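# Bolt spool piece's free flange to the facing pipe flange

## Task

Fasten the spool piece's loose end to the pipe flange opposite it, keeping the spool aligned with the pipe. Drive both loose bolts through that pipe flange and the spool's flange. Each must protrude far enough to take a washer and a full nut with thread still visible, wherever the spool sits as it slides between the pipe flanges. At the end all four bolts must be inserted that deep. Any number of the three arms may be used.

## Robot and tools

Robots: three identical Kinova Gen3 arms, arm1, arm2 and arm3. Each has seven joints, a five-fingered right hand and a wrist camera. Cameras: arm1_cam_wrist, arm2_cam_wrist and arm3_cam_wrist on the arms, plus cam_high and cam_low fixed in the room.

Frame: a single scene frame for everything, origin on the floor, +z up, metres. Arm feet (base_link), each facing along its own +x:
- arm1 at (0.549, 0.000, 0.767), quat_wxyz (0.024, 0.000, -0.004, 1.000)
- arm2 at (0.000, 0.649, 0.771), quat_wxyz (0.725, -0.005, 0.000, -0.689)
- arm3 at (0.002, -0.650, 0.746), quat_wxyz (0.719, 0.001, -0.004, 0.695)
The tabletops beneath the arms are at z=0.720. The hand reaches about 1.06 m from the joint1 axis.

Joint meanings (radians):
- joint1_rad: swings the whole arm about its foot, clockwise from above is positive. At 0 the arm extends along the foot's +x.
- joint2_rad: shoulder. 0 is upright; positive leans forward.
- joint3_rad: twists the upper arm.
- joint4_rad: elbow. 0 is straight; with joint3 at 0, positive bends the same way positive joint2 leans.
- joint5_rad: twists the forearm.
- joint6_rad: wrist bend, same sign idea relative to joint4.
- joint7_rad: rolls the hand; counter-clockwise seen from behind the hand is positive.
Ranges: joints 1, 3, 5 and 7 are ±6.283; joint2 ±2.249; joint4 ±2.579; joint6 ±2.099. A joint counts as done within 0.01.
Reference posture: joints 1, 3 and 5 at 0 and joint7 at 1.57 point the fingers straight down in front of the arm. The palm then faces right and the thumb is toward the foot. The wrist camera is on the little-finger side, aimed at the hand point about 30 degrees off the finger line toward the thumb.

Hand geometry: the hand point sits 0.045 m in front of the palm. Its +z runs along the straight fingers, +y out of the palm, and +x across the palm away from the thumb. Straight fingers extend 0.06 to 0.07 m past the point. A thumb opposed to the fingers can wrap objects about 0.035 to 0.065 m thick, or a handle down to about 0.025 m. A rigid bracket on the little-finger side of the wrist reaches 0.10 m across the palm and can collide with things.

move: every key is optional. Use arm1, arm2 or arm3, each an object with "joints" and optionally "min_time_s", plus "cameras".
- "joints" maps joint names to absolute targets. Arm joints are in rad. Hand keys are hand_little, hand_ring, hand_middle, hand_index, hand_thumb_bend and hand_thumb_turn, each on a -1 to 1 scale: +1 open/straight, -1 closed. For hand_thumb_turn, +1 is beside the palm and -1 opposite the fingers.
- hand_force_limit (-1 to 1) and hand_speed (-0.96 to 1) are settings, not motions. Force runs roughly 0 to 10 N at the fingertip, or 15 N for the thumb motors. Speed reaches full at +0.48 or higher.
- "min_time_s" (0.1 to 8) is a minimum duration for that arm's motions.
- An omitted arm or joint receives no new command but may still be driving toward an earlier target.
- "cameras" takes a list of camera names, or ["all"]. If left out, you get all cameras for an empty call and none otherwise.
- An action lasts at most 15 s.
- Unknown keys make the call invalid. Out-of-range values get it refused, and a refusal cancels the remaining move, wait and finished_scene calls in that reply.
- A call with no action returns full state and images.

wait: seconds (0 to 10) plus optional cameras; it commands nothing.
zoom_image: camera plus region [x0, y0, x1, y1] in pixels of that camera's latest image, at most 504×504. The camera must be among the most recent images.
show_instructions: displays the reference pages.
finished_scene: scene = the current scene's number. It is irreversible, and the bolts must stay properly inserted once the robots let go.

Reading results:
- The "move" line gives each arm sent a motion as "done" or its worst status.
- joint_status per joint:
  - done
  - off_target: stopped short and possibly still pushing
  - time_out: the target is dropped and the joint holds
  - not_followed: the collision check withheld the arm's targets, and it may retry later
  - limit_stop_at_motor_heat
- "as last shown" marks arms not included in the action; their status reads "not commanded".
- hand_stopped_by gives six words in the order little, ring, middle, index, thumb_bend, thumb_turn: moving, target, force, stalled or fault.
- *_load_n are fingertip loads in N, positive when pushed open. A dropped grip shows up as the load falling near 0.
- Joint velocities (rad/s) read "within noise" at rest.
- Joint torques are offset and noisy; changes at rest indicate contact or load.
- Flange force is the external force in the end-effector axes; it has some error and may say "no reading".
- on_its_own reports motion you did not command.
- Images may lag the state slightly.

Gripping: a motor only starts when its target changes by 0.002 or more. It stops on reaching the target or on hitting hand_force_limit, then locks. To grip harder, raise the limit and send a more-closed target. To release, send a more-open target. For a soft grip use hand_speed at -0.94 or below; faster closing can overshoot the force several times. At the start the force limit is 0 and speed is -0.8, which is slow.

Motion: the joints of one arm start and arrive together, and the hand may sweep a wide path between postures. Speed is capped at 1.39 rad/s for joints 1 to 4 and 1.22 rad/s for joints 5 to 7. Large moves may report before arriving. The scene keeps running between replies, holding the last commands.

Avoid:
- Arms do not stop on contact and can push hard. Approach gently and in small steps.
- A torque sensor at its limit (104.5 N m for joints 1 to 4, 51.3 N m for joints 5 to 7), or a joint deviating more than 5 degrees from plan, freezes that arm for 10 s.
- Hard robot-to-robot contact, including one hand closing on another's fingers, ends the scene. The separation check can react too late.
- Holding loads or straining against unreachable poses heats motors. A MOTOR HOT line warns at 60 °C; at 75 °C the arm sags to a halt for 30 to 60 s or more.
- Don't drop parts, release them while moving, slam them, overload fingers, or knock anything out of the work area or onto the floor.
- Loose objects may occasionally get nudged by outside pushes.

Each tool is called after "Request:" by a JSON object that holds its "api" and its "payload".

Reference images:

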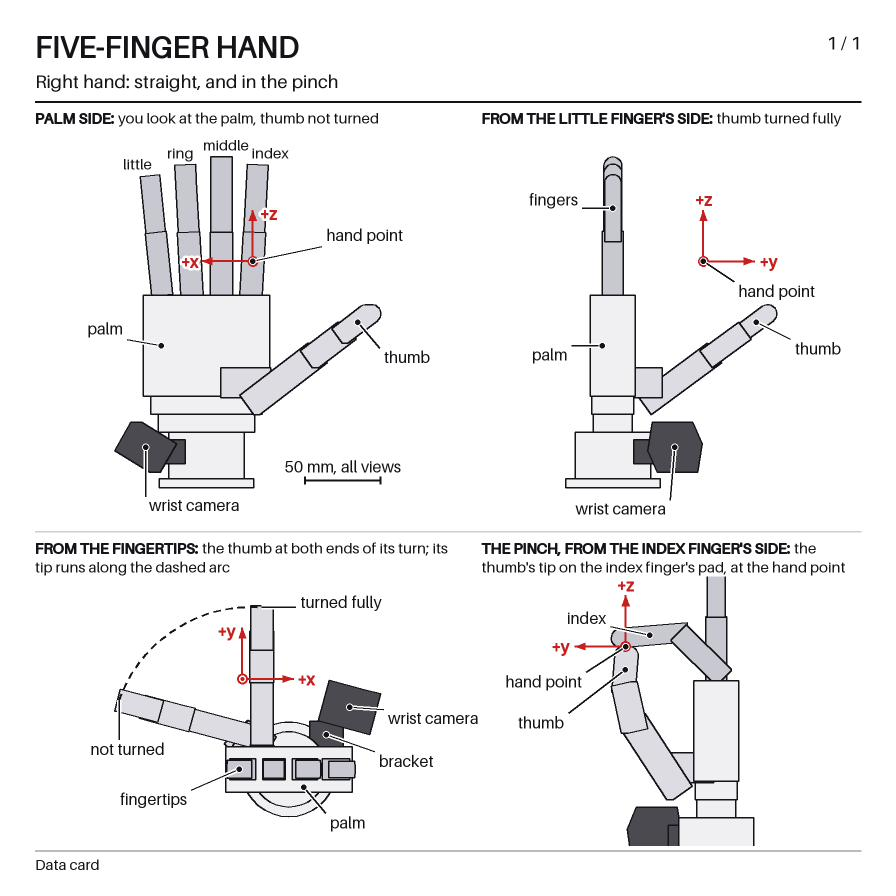

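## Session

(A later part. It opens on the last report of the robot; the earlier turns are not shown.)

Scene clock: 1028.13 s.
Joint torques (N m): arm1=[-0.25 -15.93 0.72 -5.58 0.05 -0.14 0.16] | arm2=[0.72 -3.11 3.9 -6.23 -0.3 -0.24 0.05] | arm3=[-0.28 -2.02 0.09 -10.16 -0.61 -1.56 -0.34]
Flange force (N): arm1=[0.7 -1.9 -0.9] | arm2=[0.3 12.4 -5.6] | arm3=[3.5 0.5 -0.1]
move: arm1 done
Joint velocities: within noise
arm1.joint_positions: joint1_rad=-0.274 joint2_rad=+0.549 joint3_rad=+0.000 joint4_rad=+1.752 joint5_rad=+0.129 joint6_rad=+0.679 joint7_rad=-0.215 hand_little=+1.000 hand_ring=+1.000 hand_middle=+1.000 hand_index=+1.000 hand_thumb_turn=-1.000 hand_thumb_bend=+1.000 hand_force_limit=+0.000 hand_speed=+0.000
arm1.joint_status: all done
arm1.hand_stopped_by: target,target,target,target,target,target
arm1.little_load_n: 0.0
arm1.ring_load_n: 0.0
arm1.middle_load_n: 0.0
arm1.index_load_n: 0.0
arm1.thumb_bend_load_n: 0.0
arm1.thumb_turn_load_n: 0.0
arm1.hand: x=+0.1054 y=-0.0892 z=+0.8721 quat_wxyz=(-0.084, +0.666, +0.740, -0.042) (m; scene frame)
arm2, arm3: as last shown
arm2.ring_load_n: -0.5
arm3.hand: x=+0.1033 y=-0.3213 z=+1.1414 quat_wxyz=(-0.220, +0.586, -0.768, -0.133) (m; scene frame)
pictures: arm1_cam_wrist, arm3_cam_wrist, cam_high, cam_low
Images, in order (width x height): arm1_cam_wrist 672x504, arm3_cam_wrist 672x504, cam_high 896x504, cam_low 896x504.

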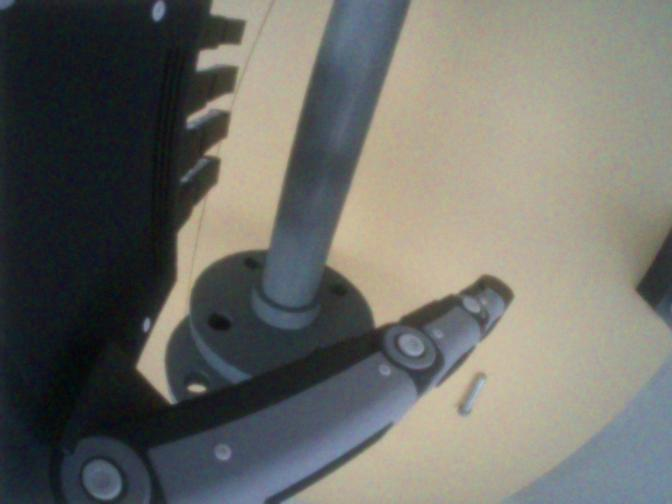

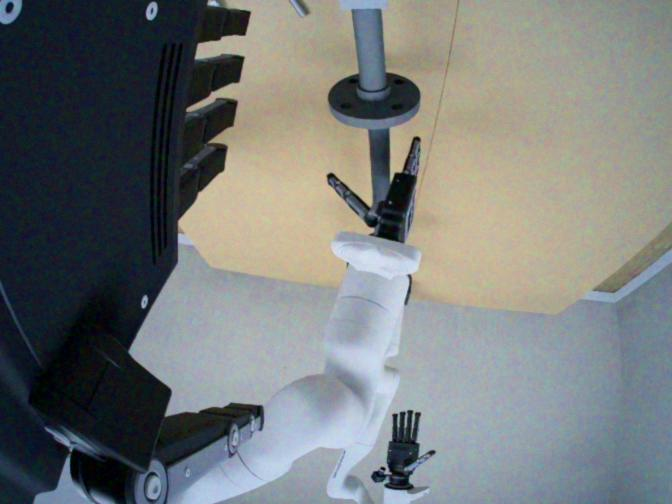

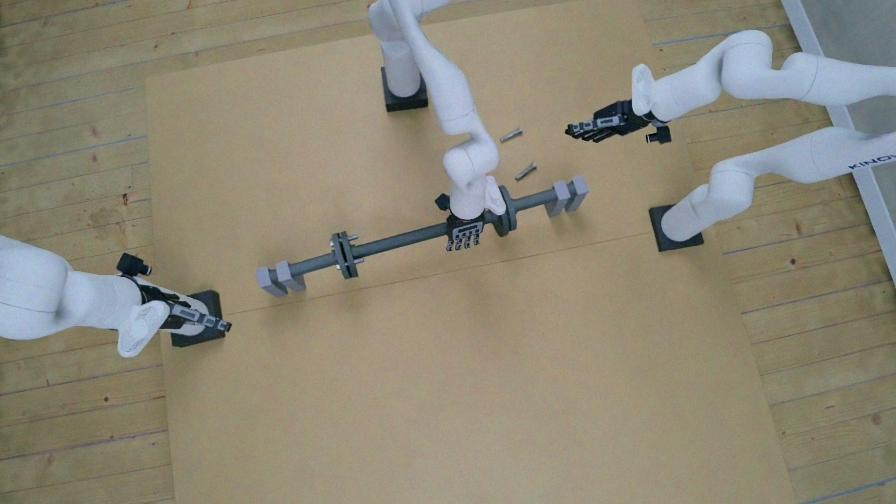

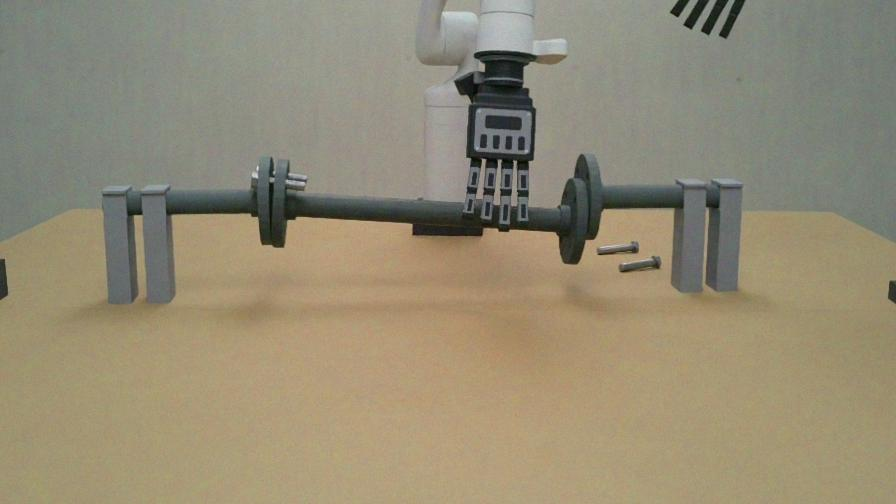

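Request:
{"api": "move", "payload": {"arm1": {"joints": {"joint1_rad": -0.2698, "joint2_rad": 0.6559, "joint3_rad": 0.0, "joint4_rad": 1.7678, "joint5_rad": 0.1519, "joint6_rad": 0.5555, "joint7_rad": -0.2392}, "min_time_s": 2}, "cameras": ["arm1_cam_wrist", "cam_low", "cam_high", "arm3_cam_wrist"]}}

Request:
{"api": "zoom_image", "payload": {"camera": "cam_low", "region": [440, 90, 640, 280]}}

Request:
{"api": "zoom_image", "payload": {"camera": "arm3_cam_wrist", "region": [280, 60, 480, 320]}}

Scene clock: 1128.30 s.
Joint torques (N m): arm1=[-0.32 -16.8 0.79 -4.86 0.01 -0.2 0.12] | arm2=[0.77 -3.13 3.87 -6.28 -0.29 -0.26 0.08] | arm3=[-0.27 -2.06 0.1 -10.15 -0.63 -1.54 -0.35]
Flange force (N): arm1=[1.1 -2.2 -1.1] | arm2=[0.4 12.4 -5.5] | arm3=[3.4 0.5 0.0]
move: arm1 done
Joint velocities: within noise
arm1.joint_positions: joint1_rad=-0.270 joint2_rad=+0.656 joint3_rad=+0.000 joint4_rad=+1.768 joint5_rad=+0.152 joint6_rad=+0.555 joint7_rad=-0.239 hand_little=+1.000 hand_ring=+1.000 hand_middle=+1.000 hand_index=+1.000 hand_thumb_turn=-1.000 hand_thumb_bend=+1.000 hand_force_limit=+0.000 hand_speed=+0.000
arm1.joint_status: all done
arm1.hand_stopped_by: target,target,target,target,target,target
arm1.little_load_n: 0.0
arm1.ring_load_n: 0.0
arm1.middle_load_n: 0.0
arm1.index_load_n: 0.0
arm1.thumb_bend_load_n: 0.0
arm1.thumb_turn_load_n: 0.0
arm1.hand: x=+0.0956 y=-0.0889 z=+0.8193 quat_wxyz=(-0.084, +0.666, +0.740, -0.042) (m; scene frame)
arm2.joint_positions: joint1_rad=+0.616 joint2_rad=-0.270 joint3_rad=-0.068 joint4_rad=+1.571 joint5_rad=-0.119 joint6_rad=+1.827 joint7_rad=-1.961 hand_little=+1.000 hand_ring=+1.000 hand_middle=+1.000 hand_index=+1.000 hand_thumb_turn=+1.000 hand_thumb_bend=+1.000 hand_force_limit=+0.000 hand_speed=-0.800
arm2.joint_status: not commanded
arm2.hand_stopped_by: target,target,target,target,target,target
arm2.little_load_n: 0.0
arm2.ring_load_n: 0.0
arm2.middle_load_n: 0.0
arm2.index_load_n: 0.0
arm2.thumb_bend_load_n: 0.0
arm2.thumb_turn_load_n: 0.0
arm2.hand: x=-0.0605 y=+0.4097 z=+1.2323 quat_wxyz=(-0.043, -0.936, -0.349, -0.023) (m; scene frame)
arm3: as last shown
pictures: arm1_cam_wrist, arm3_cam_wrist, cam_high, cam_low
Images, in order (width x height): arm1_cam_wrist 672x504, arm3_cam_wrist 672x504, cam_high 896x504, cam_low 896x504.

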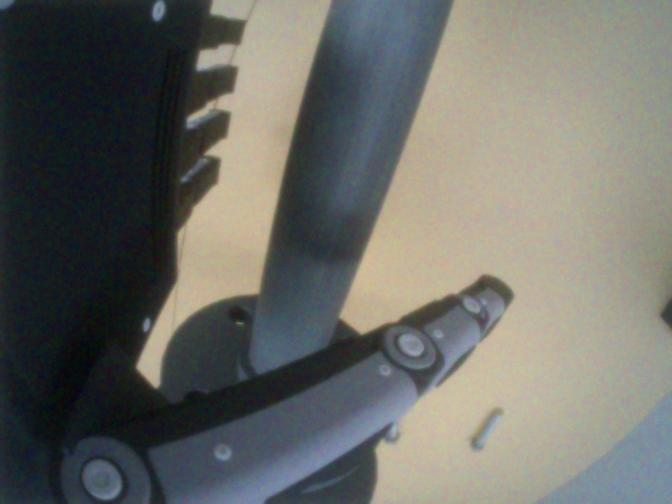

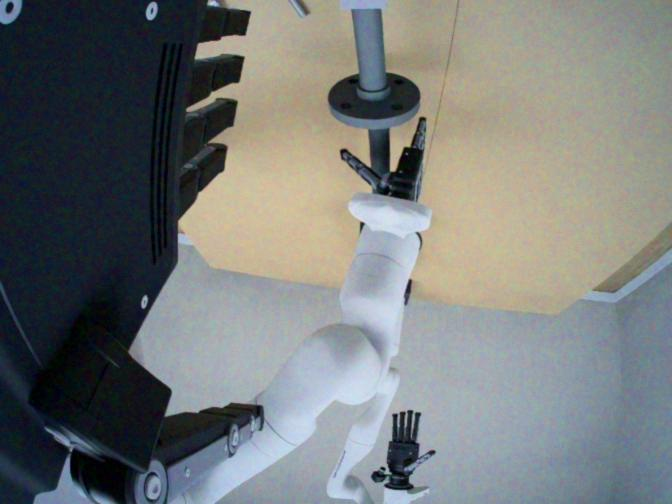

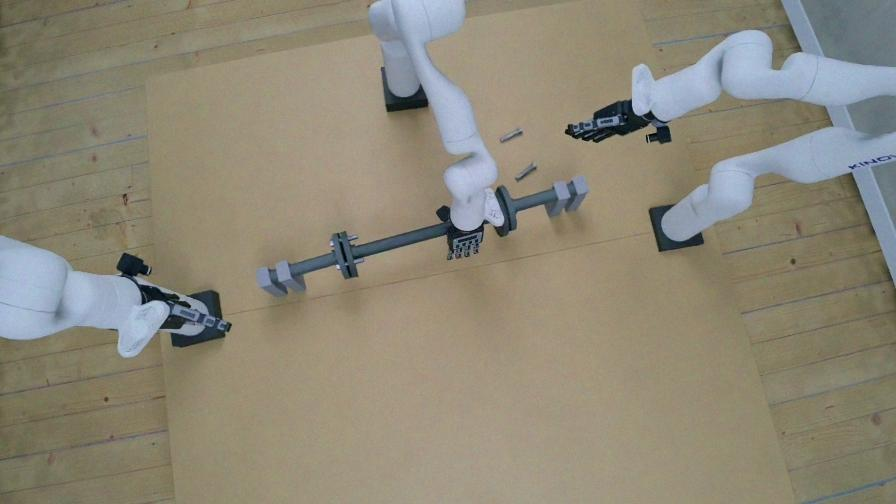

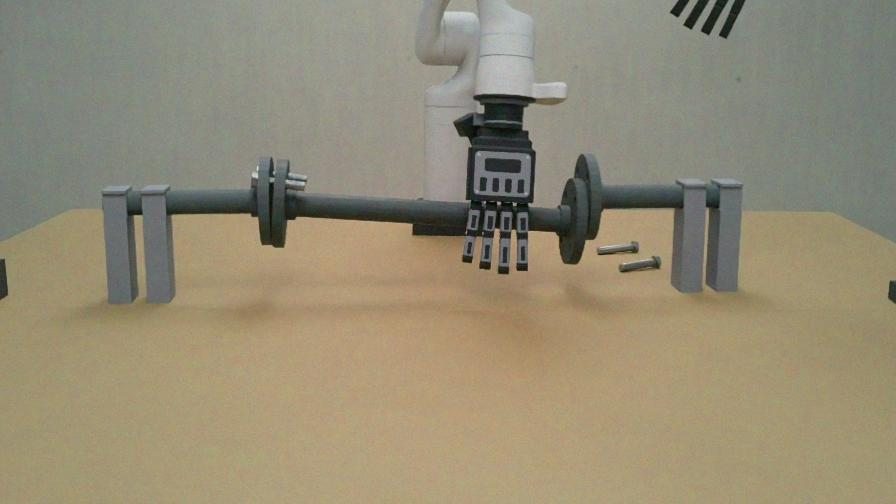

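Scaled by 2.520 from the camera's 896x504 image, which has a finer 1280x720 frame.

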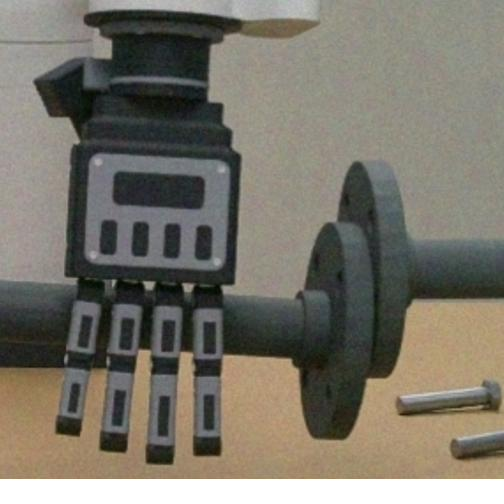

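Scaled by 1.938 from the camera's 672x504 image, which has a finer 960x720 frame.

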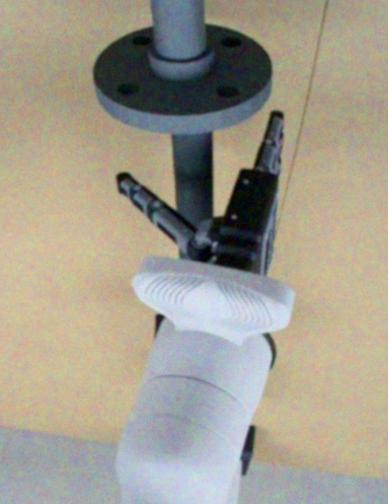

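Request:
{"api": "move", "payload": {"arm1": {"joints": {"hand_speed": -0.6, "hand_force_limit": 0.0, "hand_index": 0.1, "hand_middle": 0.1, "hand_ring": 0.1, "hand_little": 0.1, "hand_thumb_bend": 0.4}}, "cameras": ["arm1_cam_wrist", "arm3_cam_wrist", "cam_low"]}}

Scene clock: 1154.37 s.
Joint torques (N m): arm1=[-0.31 -16.83 0.8 -4.95 0.04 -0.07 0.11] | arm2=[0.77 -3.13 3.93 -6.29 -0.3 -0.23 0.07] | arm3=[-0.19 -2.06 0.04 -10.19 -0.59 -1.52 -0.38]
Flange force (N): arm1=[1.2 -1.6 -0.8] | arm2=[0.4 12.5 -5.3] | arm3=[3.6 0.2 0.1]
move: arm1 done
Joint velocities: within noise
arm1.joint_positions: joint1_rad=-0.270 joint2_rad=+0.656 joint3_rad=+0.000 joint4_rad=+1.768 joint5_rad=+0.152 joint6_rad=+0.555 joint7_rad=-0.239 hand_little=+0.100 hand_ring=+0.100 hand_middle=+0.100 hand_index=+0.100 hand_thumb_turn=-1.000 hand_thumb_bend=+0.400 hand_force_limit=+0.000 hand_speed=-0.600
arm1.joint_status: all done
arm1.hand_stopped_by: target,target,target,target,target,target
arm1.little_load_n: 0.0
arm1.ring_load_n: 0.0
arm1.middle_load_n: 0.0
arm1.index_load_n: 0.0
arm1.thumb_bend_load_n: 0.0
arm1.thumb_turn_load_n: 0.0
arm1.hand: x=+0.0956 y=-0.0889 z=+0.8193 quat_wxyz=(-0.084, +0.666, +0.740, -0.042) (m; scene frame)
arm2, arm3: as last shown
arm2.index_load_n: -0.5
pictures: arm1_cam_wrist, arm3_cam_wrist, cam_low
Images, in order (width x height): arm1_cam_wrist 672x504, arm3_cam_wrist 672x504, cam_low 896x504.

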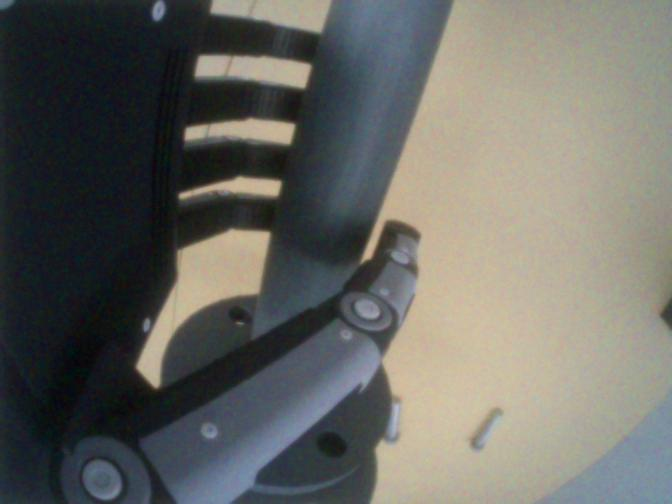

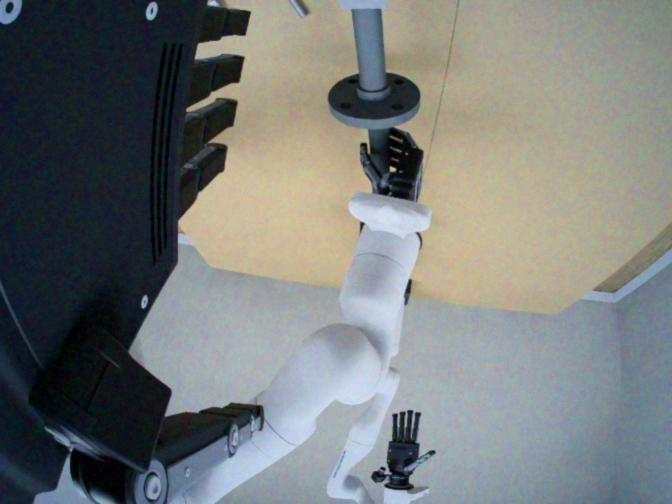

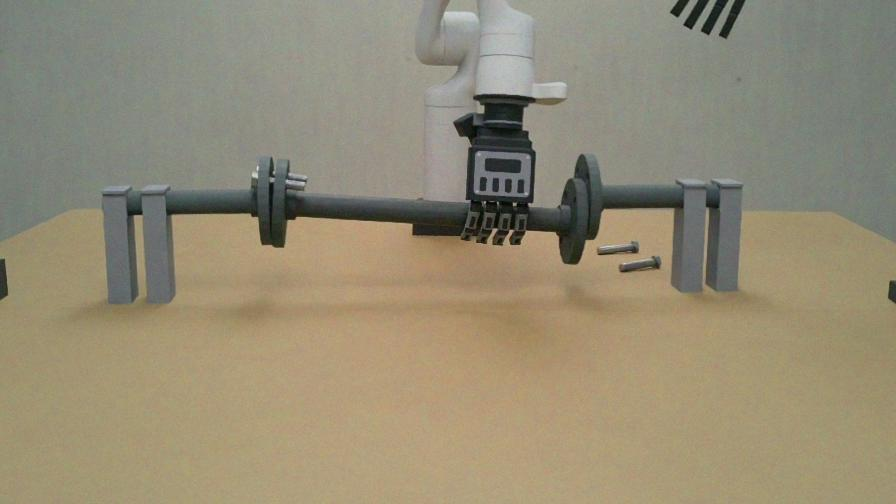

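Request:
{"api": "move", "payload": {"arm1": {"joints": {"hand_speed": -0.8, "hand_force_limit": -0.5, "hand_index": -0.9, "hand_middle": -0.9, "hand_ring": -0.9, "hand_little": -0.9, "hand_thumb_bend": -0.9}}, "cameras": ["arm1_cam_wrist", "arm3_cam_wrist", "cam_low", "cam_high"]}}

Scene clock: 1166.80 s.
Joint torques (N m): arm1=[-0.27 -18.15 0.93 -5.19 0.05 -0.03 0.06] | arm2=[0.78 -3.1 3.92 -6.28 -0.29 -0.22 0.09] | arm3=[-0.26 -2.1 0.03 -10.24 -0.59 -1.55 -0.37]
Flange force (N): arm1=[1.0 -2.3 2.0] | arm2=[0.4 12.5 -5.3] | arm3=[3.6 0.2 0.2]
move: arm1 off_target
Joint velocities: within noise
arm1.joint_positions: joint1_rad=-0.270 joint2_rad=+0.656 joint3_rad=+0.000 joint4_rad=+1.768 joint5_rad=+0.152 joint6_rad=+0.555 joint7_rad=-0.239 hand_little=-0.027 hand_ring=-0.026 hand_middle=-0.026 hand_index=-0.009 hand_thumb_turn=-1.000 hand_thumb_bend=+0.347 hand_force_limit=-0.500 hand_speed=-0.800
arm1.joint_status: hand_little off_target (ended at -0.027, target -0.900); hand_ring off_target (ended at -0.026, target -0.900); hand_middle off_target (ended at -0.026, target -0.900); hand_index off_target (ended at -0.009, target -0.900); hand_thumb_bend off_target (ended at +0.347, target -0.900); the others done
arm1.hand_stopped_by: force,force,force,force,force,target
arm1.little_load_n: 1.5
arm1.ring_load_n: 4.5
arm1.middle_load_n: 4.5
arm1.index_load_n: 0.0
arm1.thumb_bend_load_n: 8.0
arm1.thumb_turn_load_n: 0.5
arm1.hand: x=+0.0956 y=-0.0889 z=+0.8193 quat_wxyz=(-0.084, +0.666, +0.740, -0.042) (m; scene frame)
arm2, arm3: as last shown
arm2.index_load_n: 0.0
pictures: arm1_cam_wrist, arm3_cam_wrist, cam_high, cam_low
Images, in order (width x height): arm1_cam_wrist 672x504, arm3_cam_wrist 672x504, cam_high 896x504, cam_low 896x504.

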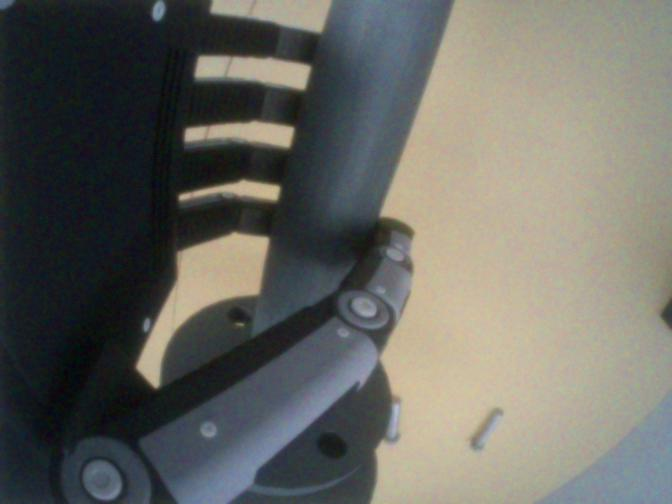

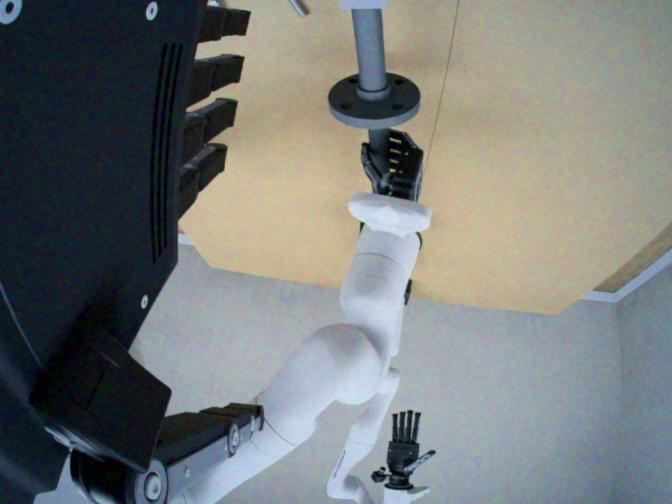

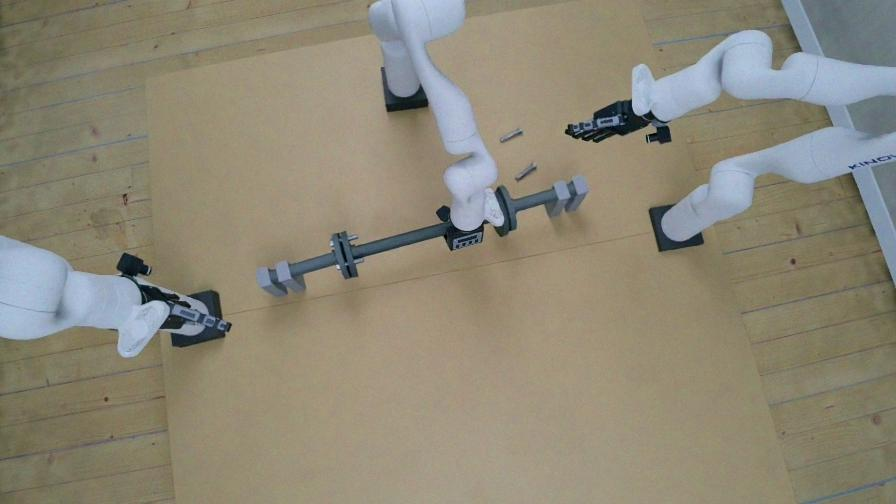

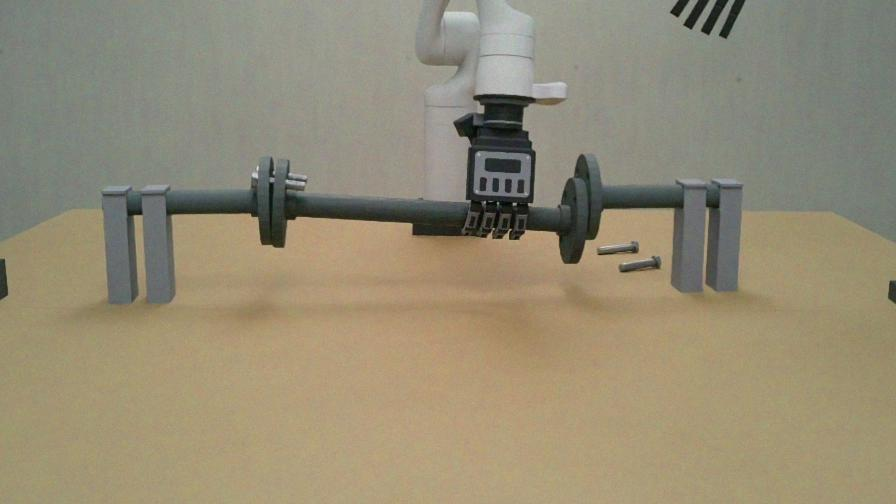

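Request:
{"api": "move", "payload": {"arm1": {"joints": {"joint1_rad": -0.2380, "joint2_rad": 0.6275, "joint4_rad": 1.7579, "joint5_rad": 0.0523, "joint6_rad": 0.5848, "joint7_rad": -0.1310}, "min_time_s": 3}, "cameras": ["arm1_cam_wrist", "arm3_cam_wrist", "cam_low", "cam_high"]}}

Request:
{"api": "zoom_image", "payload": {"camera": "cam_low", "region": [480, 120, 700, 280]}}

Request:
{"api": "zoom_image", "payload": {"camera": "cam_low", "region": [180, 120, 400, 280]}}

Request:
{"api": "zoom_image", "payload": {"camera": "cam_high", "region": [440, 160, 600, 280]}}

Scene clock: 1217.83 s.
Joint torques (N m): arm1=[0.1 -18.22 1.08 -5.73 0.14 -0.05 0.09] | arm2=[0.73 -3.14 3.92 -6.27 -0.3 -0.22 0.05] | arm3=[-0.28 -2.04 0.16 -10.17 -0.6 -1.58 -0.4]
Flange force (N): arm1=[0.2 -1.4 2.6] | arm2=[0.3 12.4 -5.4] | arm3=[3.5 0.6 -0.2]
move: arm1 done
Joint velocities: within noise
arm1.joint_positions: joint1_rad=-0.238 joint2_rad=+0.627 joint3_rad=+0.000 joint4_rad=+1.758 joint5_rad=+0.052 joint6_rad=+0.585 joint7_rad=-0.131 hand_little=-0.027 hand_ring=-0.026 hand_middle=-0.026 hand_index=-0.009 hand_thumb_turn=-1.000 hand_thumb_bend=+0.347 hand_force_limit=-0.500 hand_speed=-0.800
arm1.joint_status: all done
arm1.hand_stopped_by: force,force,force,force,force,target
arm1.little_load_n: 3.0
arm1.ring_load_n: 5.5
arm1.middle_load_n: 4.0
arm1.index_load_n: 0.0
arm1.thumb_bend_load_n: 8.5
arm1.thumb_turn_load_n: 0.0
arm1.hand: x=+0.0961 y=-0.0895 z=+0.8354 quat_wxyz=(-0.066, +0.668, +0.739, -0.057) (m; scene frame)
arm2, arm3: as last shown
pictures: arm1_cam_wrist, arm3_cam_wrist, cam_high, cam_low
Images, in order (width x height): arm1_cam_wrist 672x504, arm3_cam_wrist 672x504, cam_high 896x504, cam_low 896x504.

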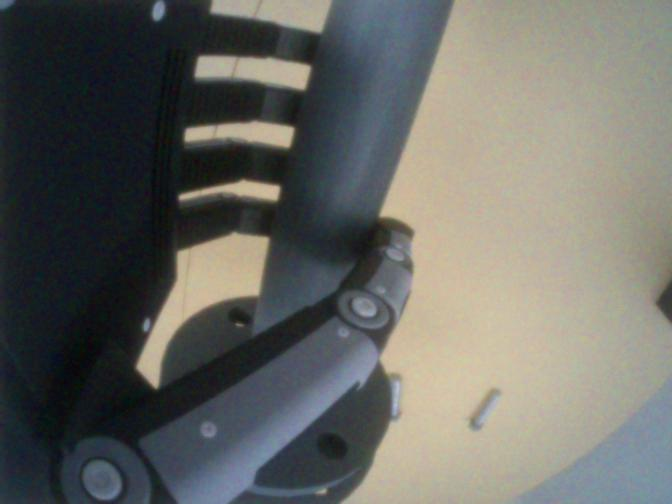

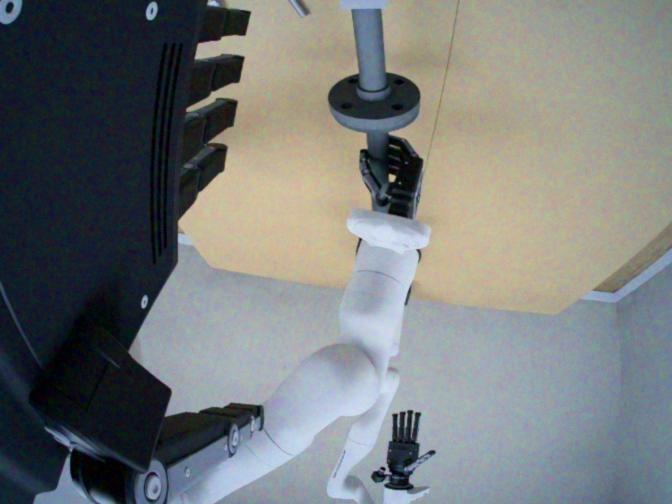

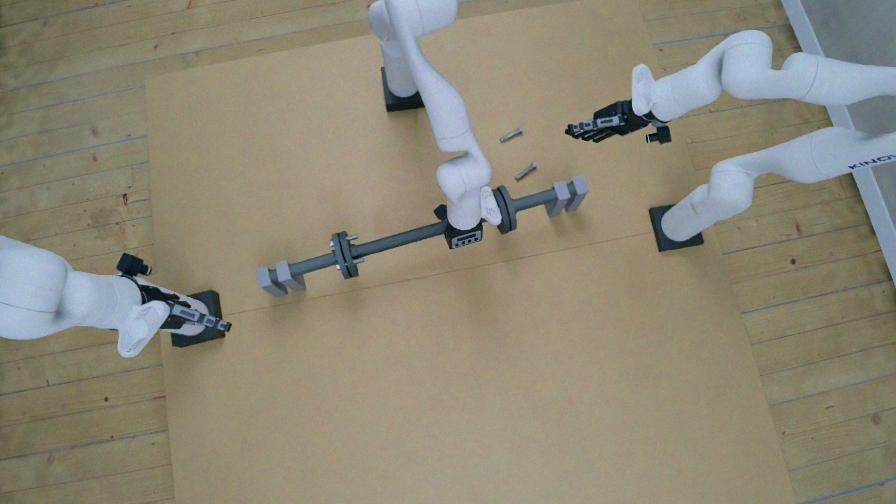

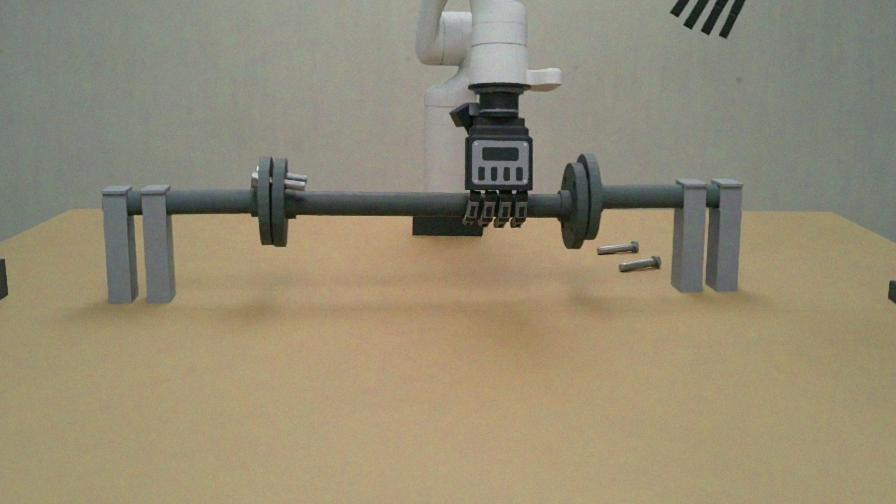

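Scaled by 2.291 from the camera's 896x504 image, which has a finer 1280x720 frame.

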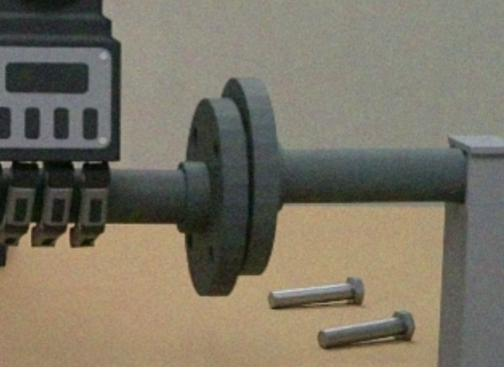

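Scaled by 2.291 from the camera's 896x504 image, which has a finer 1280x720 frame.

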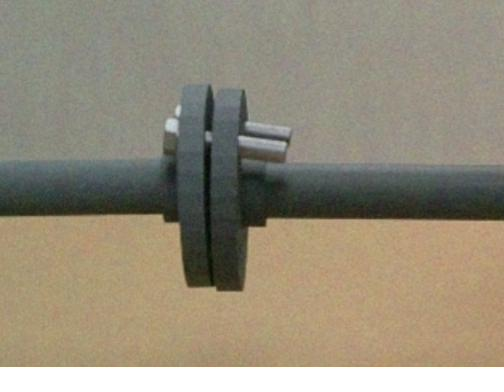

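Scaled by 3.150 from the camera's 896x504 image, which has a finer 1280x720 frame.

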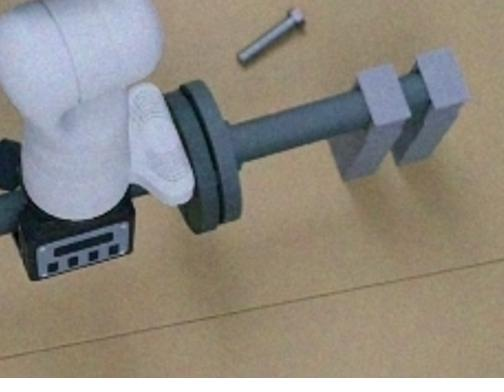

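Request:
{"api": "move", "payload": {"arm1": {"joints": {"joint1_rad": -0.2244, "joint2_rad": 0.6119, "joint4_rad": 1.7517, "joint5_rad": 0.0086, "joint6_rad": 0.6027, "joint7_rad": -0.0833}, "min_time_s": 2}, "cameras": ["arm1_cam_wrist", "arm3_cam_wrist", "cam_low", "cam_high"]}}

Request:
{"api": "zoom_image", "payload": {"camera": "cam_low", "region": [530, 140, 650, 260]}}

Request:
{"api": "zoom_image", "payload": {"camera": "cam_low", "region": [200, 140, 360, 260]}}

Request:
{"api": "zoom_image", "payload": {"camera": "cam_high", "region": [470, 170, 570, 250]}}

Request:
{"api": "zoom_image", "payload": {"camera": "cam_high", "region": [290, 210, 410, 300]}}

Scene clock: 1239.83 s.
Joint torques (N m): arm1=[-0.12 -18.34 0.93 -5.94 0.11 -0.02 0.06] | arm2=[0.76 -3.13 3.9 -6.26 -0.27 -0.23 0.06] | arm3=[-0.24 -2.07 0.09 -10.19 -0.59 -1.57 -0.37]
Flange force (N): arm1=[0.9 -1.4 3.2] | arm2=[0.4 12.5 -5.4] | arm3=[3.5 0.4 -0.1]
move: arm1 done
Joint velocities: within noise
arm1.joint_positions: joint1_rad=-0.224 joint2_rad=+0.612 joint3_rad=+0.000 joint4_rad=+1.752 joint5_rad=+0.009 joint6_rad=+0.603 joint7_rad=-0.083 hand_little=-0.027 hand_ring=-0.026 hand_middle=-0.026 hand_index=-0.009 hand_thumb_turn=-1.000 hand_thumb_bend=+0.347 hand_force_limit=-0.500 hand_speed=-0.800
arm1.joint_status: all done
arm1.hand_stopped_by: force,force,force,force,force,target
arm1.little_load_n: 4.0
arm1.ring_load_n: 6.0
arm1.middle_load_n: 3.0
arm1.index_load_n: 0.0
arm1.thumb_bend_load_n: 9.0
arm1.thumb_turn_load_n: -0.5
arm1.hand: x=+0.0961 y=-0.0904 z=+0.8446 quat_wxyz=(-0.058, +0.668, +0.739, -0.065) (m; scene frame)
arm2, arm3: as last shown
arm3.middle_load_n: -0.5
pictures: arm1_cam_wrist, arm3_cam_wrist, cam_high, cam_low
Images, in order (width x height): arm1_cam_wrist 672x504, arm3_cam_wrist 672x504, cam_high 896x504, cam_low 896x504.

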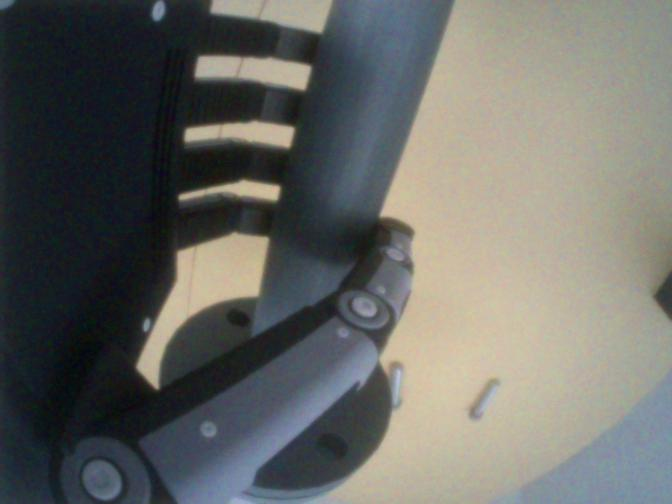

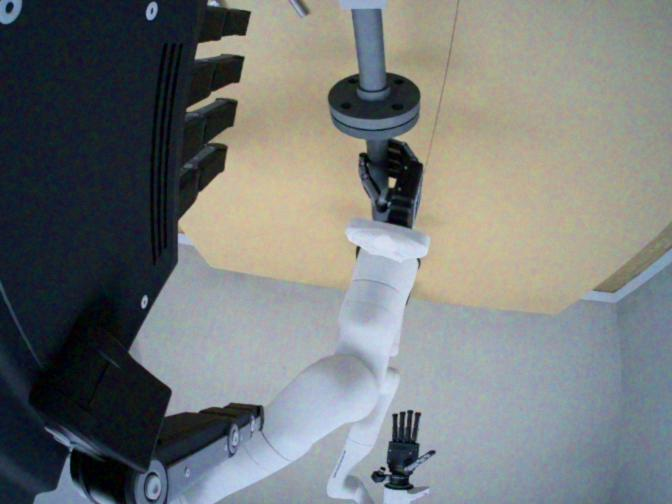

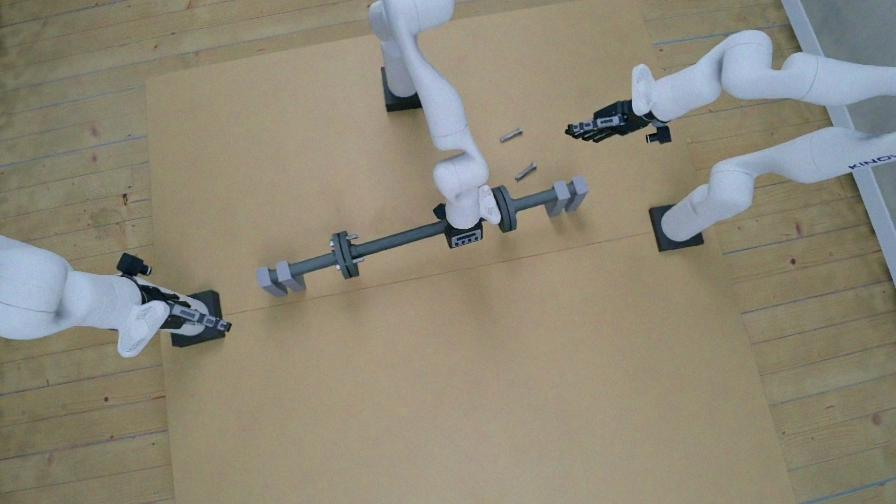

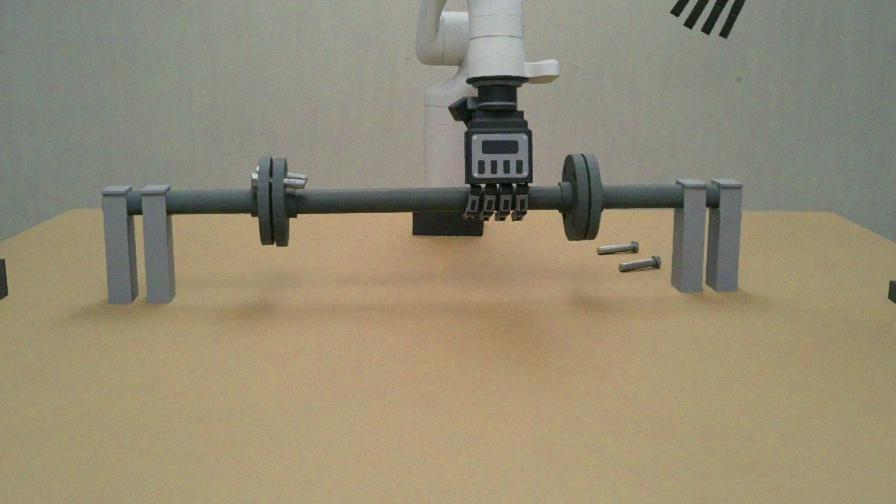

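Scaled by 4.200 from the camera's 896x504 image, which has a finer 1280x720 frame.

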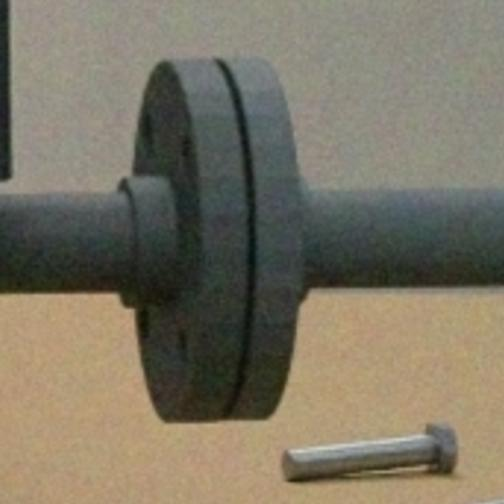

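Scaled by 3.150 from the camera's 896x504 image, which has a finer 1280x720 frame.

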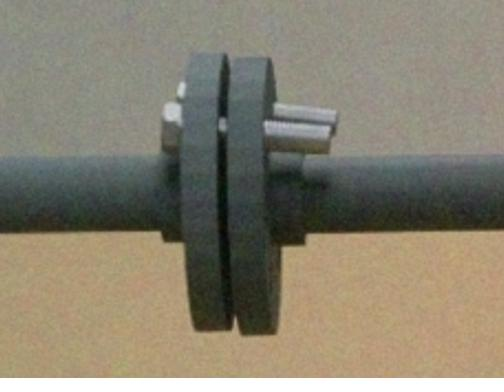

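Scaled by 5.040 from the camera's 896x504 image, which has a finer 1280x720 frame.

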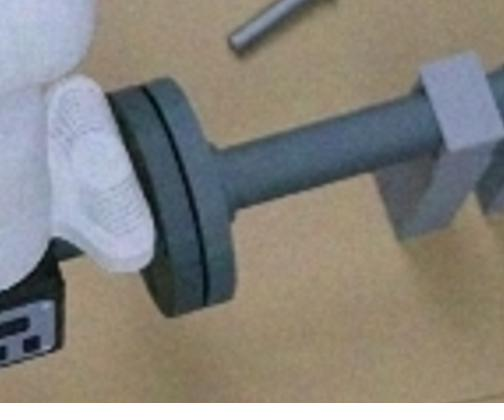

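Scaled by 4.200 from the camera's 896x504 image, which has a finer 1280x720 frame.

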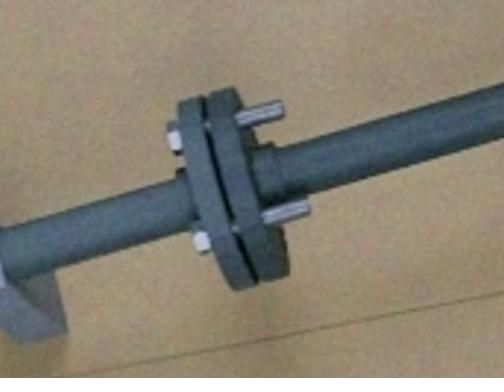

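Request:
{"api": "zoom_image", "payload": {"camera": "arm3_cam_wrist", "region": [310, 50, 440, 160]}}

Request:
{"api": "zoom_image", "payload": {"camera": "arm1_cam_wrist", "region": [150, 280, 420, 504]}}

Scaled by 3.877 from the camera's 672x504 image, which has a finer 960x720 frame.

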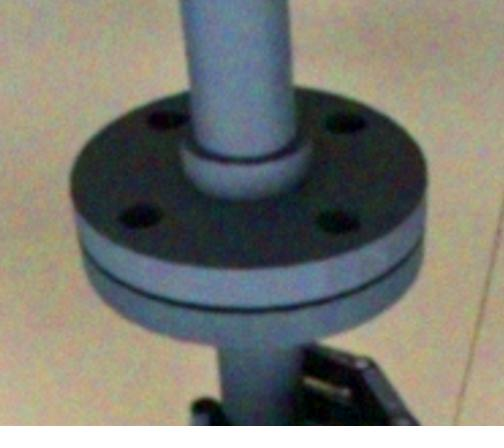

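Scaled by 1.867 from the camera's 672x504 image, which has a finer 960x720 frame.

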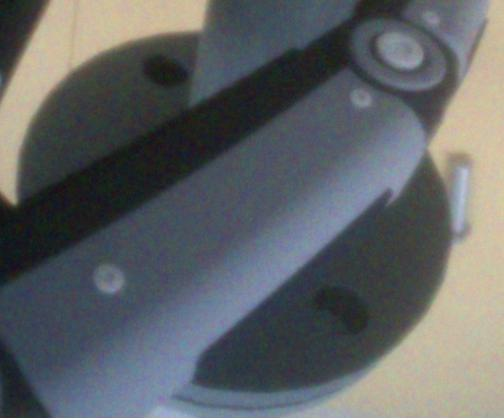

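Request:
{"api": "move", "payload": {"arm3": {"joints": {"hand_speed": 0.0, "hand_thumb_turn": -1, "hand_ring": -1, "hand_little": -1, "hand_index": -0.4, "hand_middle": -0.4}}}}

Request:
{"api": "move", "payload": {"arm3": {"joints": {"hand_thumb_bend": 0.5}}, "cameras": ["arm3_cam_wrist", "cam_low"]}}

Request:
{"api": "zoom_image", "payload": {"camera": "arm3_cam_wrist", "region": [160, 0, 500, 400]}}

Scene clock: 1540.40 s.
Joint torques (N m): arm1=[-0.14 -18.21 0.96 -5.94 0.08 -0.07 0.09] | arm2=[0.72 -3.12 3.89 -6.29 -0.32 -0.23 0.05] | arm3=[-0.26 -2.01 0.09 -10.18 -0.63 -1.54 -0.41]
Flange force (N): arm1=[0.9 -1.3 2.8] | arm2=[0.4 12.3 -5.3] | arm3=[3.6 0.3 0.0]
move: arm3 done
Joint velocities: within noise
arm1, arm2: as last shown
arm1.ring_load_n: 5.5
arm2.little_load_n: 0.5
arm3.joint_positions: joint1_rad=+0.417 joint2_rad=-0.350 joint3_rad=+0.000 joint4_rad=+1.978 joint5_rad=-0.045 joint6_rad=+1.002 joint7_rad=-1.373 hand_little=-1.000 hand_ring=-1.000 hand_middle=-0.400 hand_index=-0.400 hand_thumb_turn=-1.000 hand_thumb_bend=+1.000 hand_force_limit=+0.000 hand_speed=+0.000
arm3.joint_status: all done
arm3.hand_stopped_by: target,target,target,target,target,target
arm3.little_load_n: 0.0
arm3.ring_load_n: 0.0
arm3.middle_load_n: 0.0
arm3.index_load_n: 0.0
arm3.thumb_bend_load_n: 0.0
arm3.thumb_turn_load_n: 0.0
arm3.hand: x=+0.1034 y=-0.3213 z=+1.1414 quat_wxyz=(-0.220, +0.586, -0.768, -0.133) (m; scene frame)
pictures: none

Scene clock: 1541.23 s.
Joint torques (N m): arm1=[-0.1 -18.32 0.98 -5.99 0.13 0 0.09] | arm2=[0.79 -3.12 3.88 -6.25 -0.29 -0.24 0.08] | arm3=[-0.25 -1.99 0.13 -10.13 -0.63 -1.5 -0.32]
Flange force (N): arm1=[0.8 -1.2 3.2] | arm2=[0.4 12.5 -5.5] | arm3=[3.5 0.8 0.0]
move: arm3 done
Joint velocities: within noise
arm1, arm2: as last shown
arm1.index_load_n: 0.5
arm2.little_load_n: 0.0
arm3.joint_positions: joint1_rad=+0.417 joint2_rad=-0.350 joint3_rad=+0.000 joint4_rad=+1.978 joint5_rad=-0.045 joint6_rad=+1.002 joint7_rad=-1.373 hand_little=-1.000 hand_ring=-1.000 hand_middle=-0.400 hand_index=-0.400 hand_thumb_turn=-1.000 hand_thumb_bend=+0.500 hand_force_limit=+0.000 hand_speed=+0.000
arm3.joint_status: all done
arm3.hand_stopped_by: target,target,target,target,target,target
arm3.little_load_n: 0.0
arm3.ring_load_n: 0.0
arm3.middle_load_n: 0.5
arm3.index_load_n: 0.0
arm3.thumb_bend_load_n: 0.0
arm3.thumb_turn_load_n: 0.0
arm3.hand: x=+0.1033 y=-0.3213 z=+1.1414 quat_wxyz=(-0.220, +0.586, -0.768, -0.133) (m; scene frame)
pictures: arm3_cam_wrist, cam_low
Images, in order (width x height): arm3_cam_wrist 672x504, cam_low 896x504.

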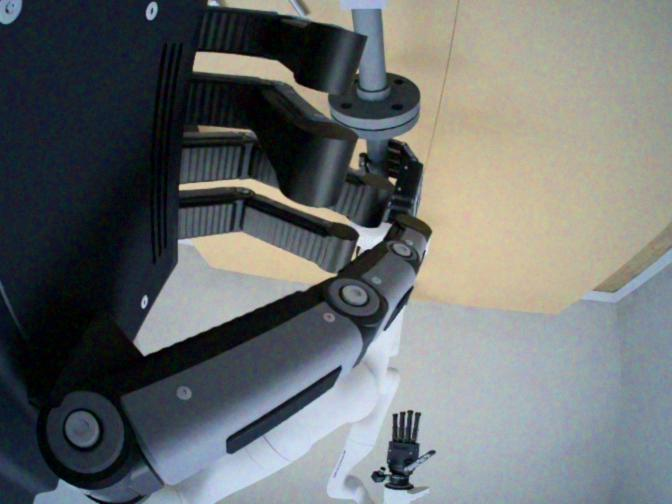

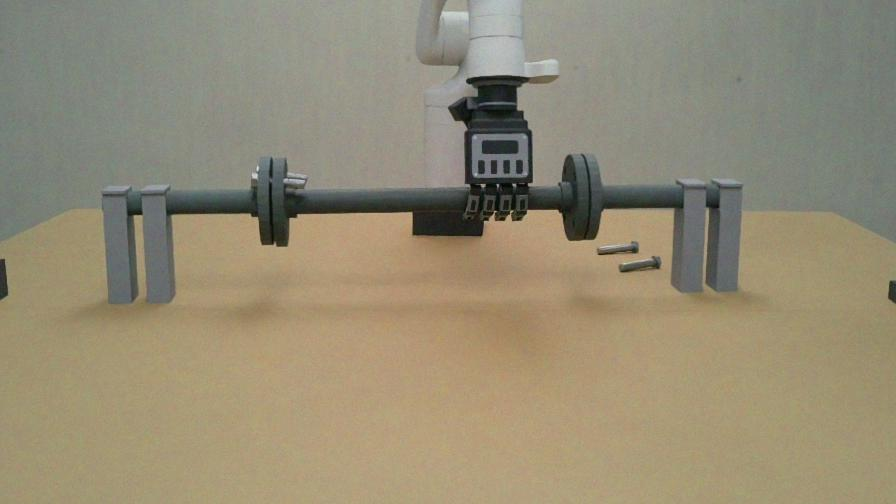

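Scaled by 1.260 from the camera's 672x504 image, which has a finer 960x720 frame.

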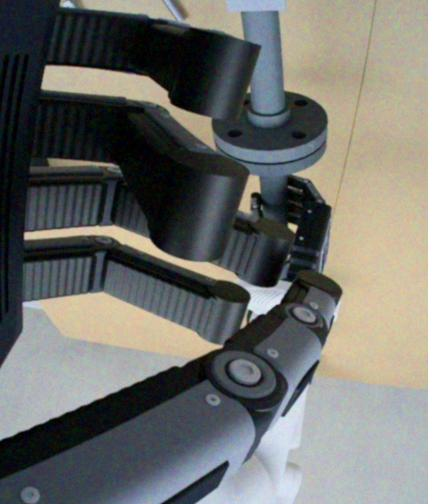

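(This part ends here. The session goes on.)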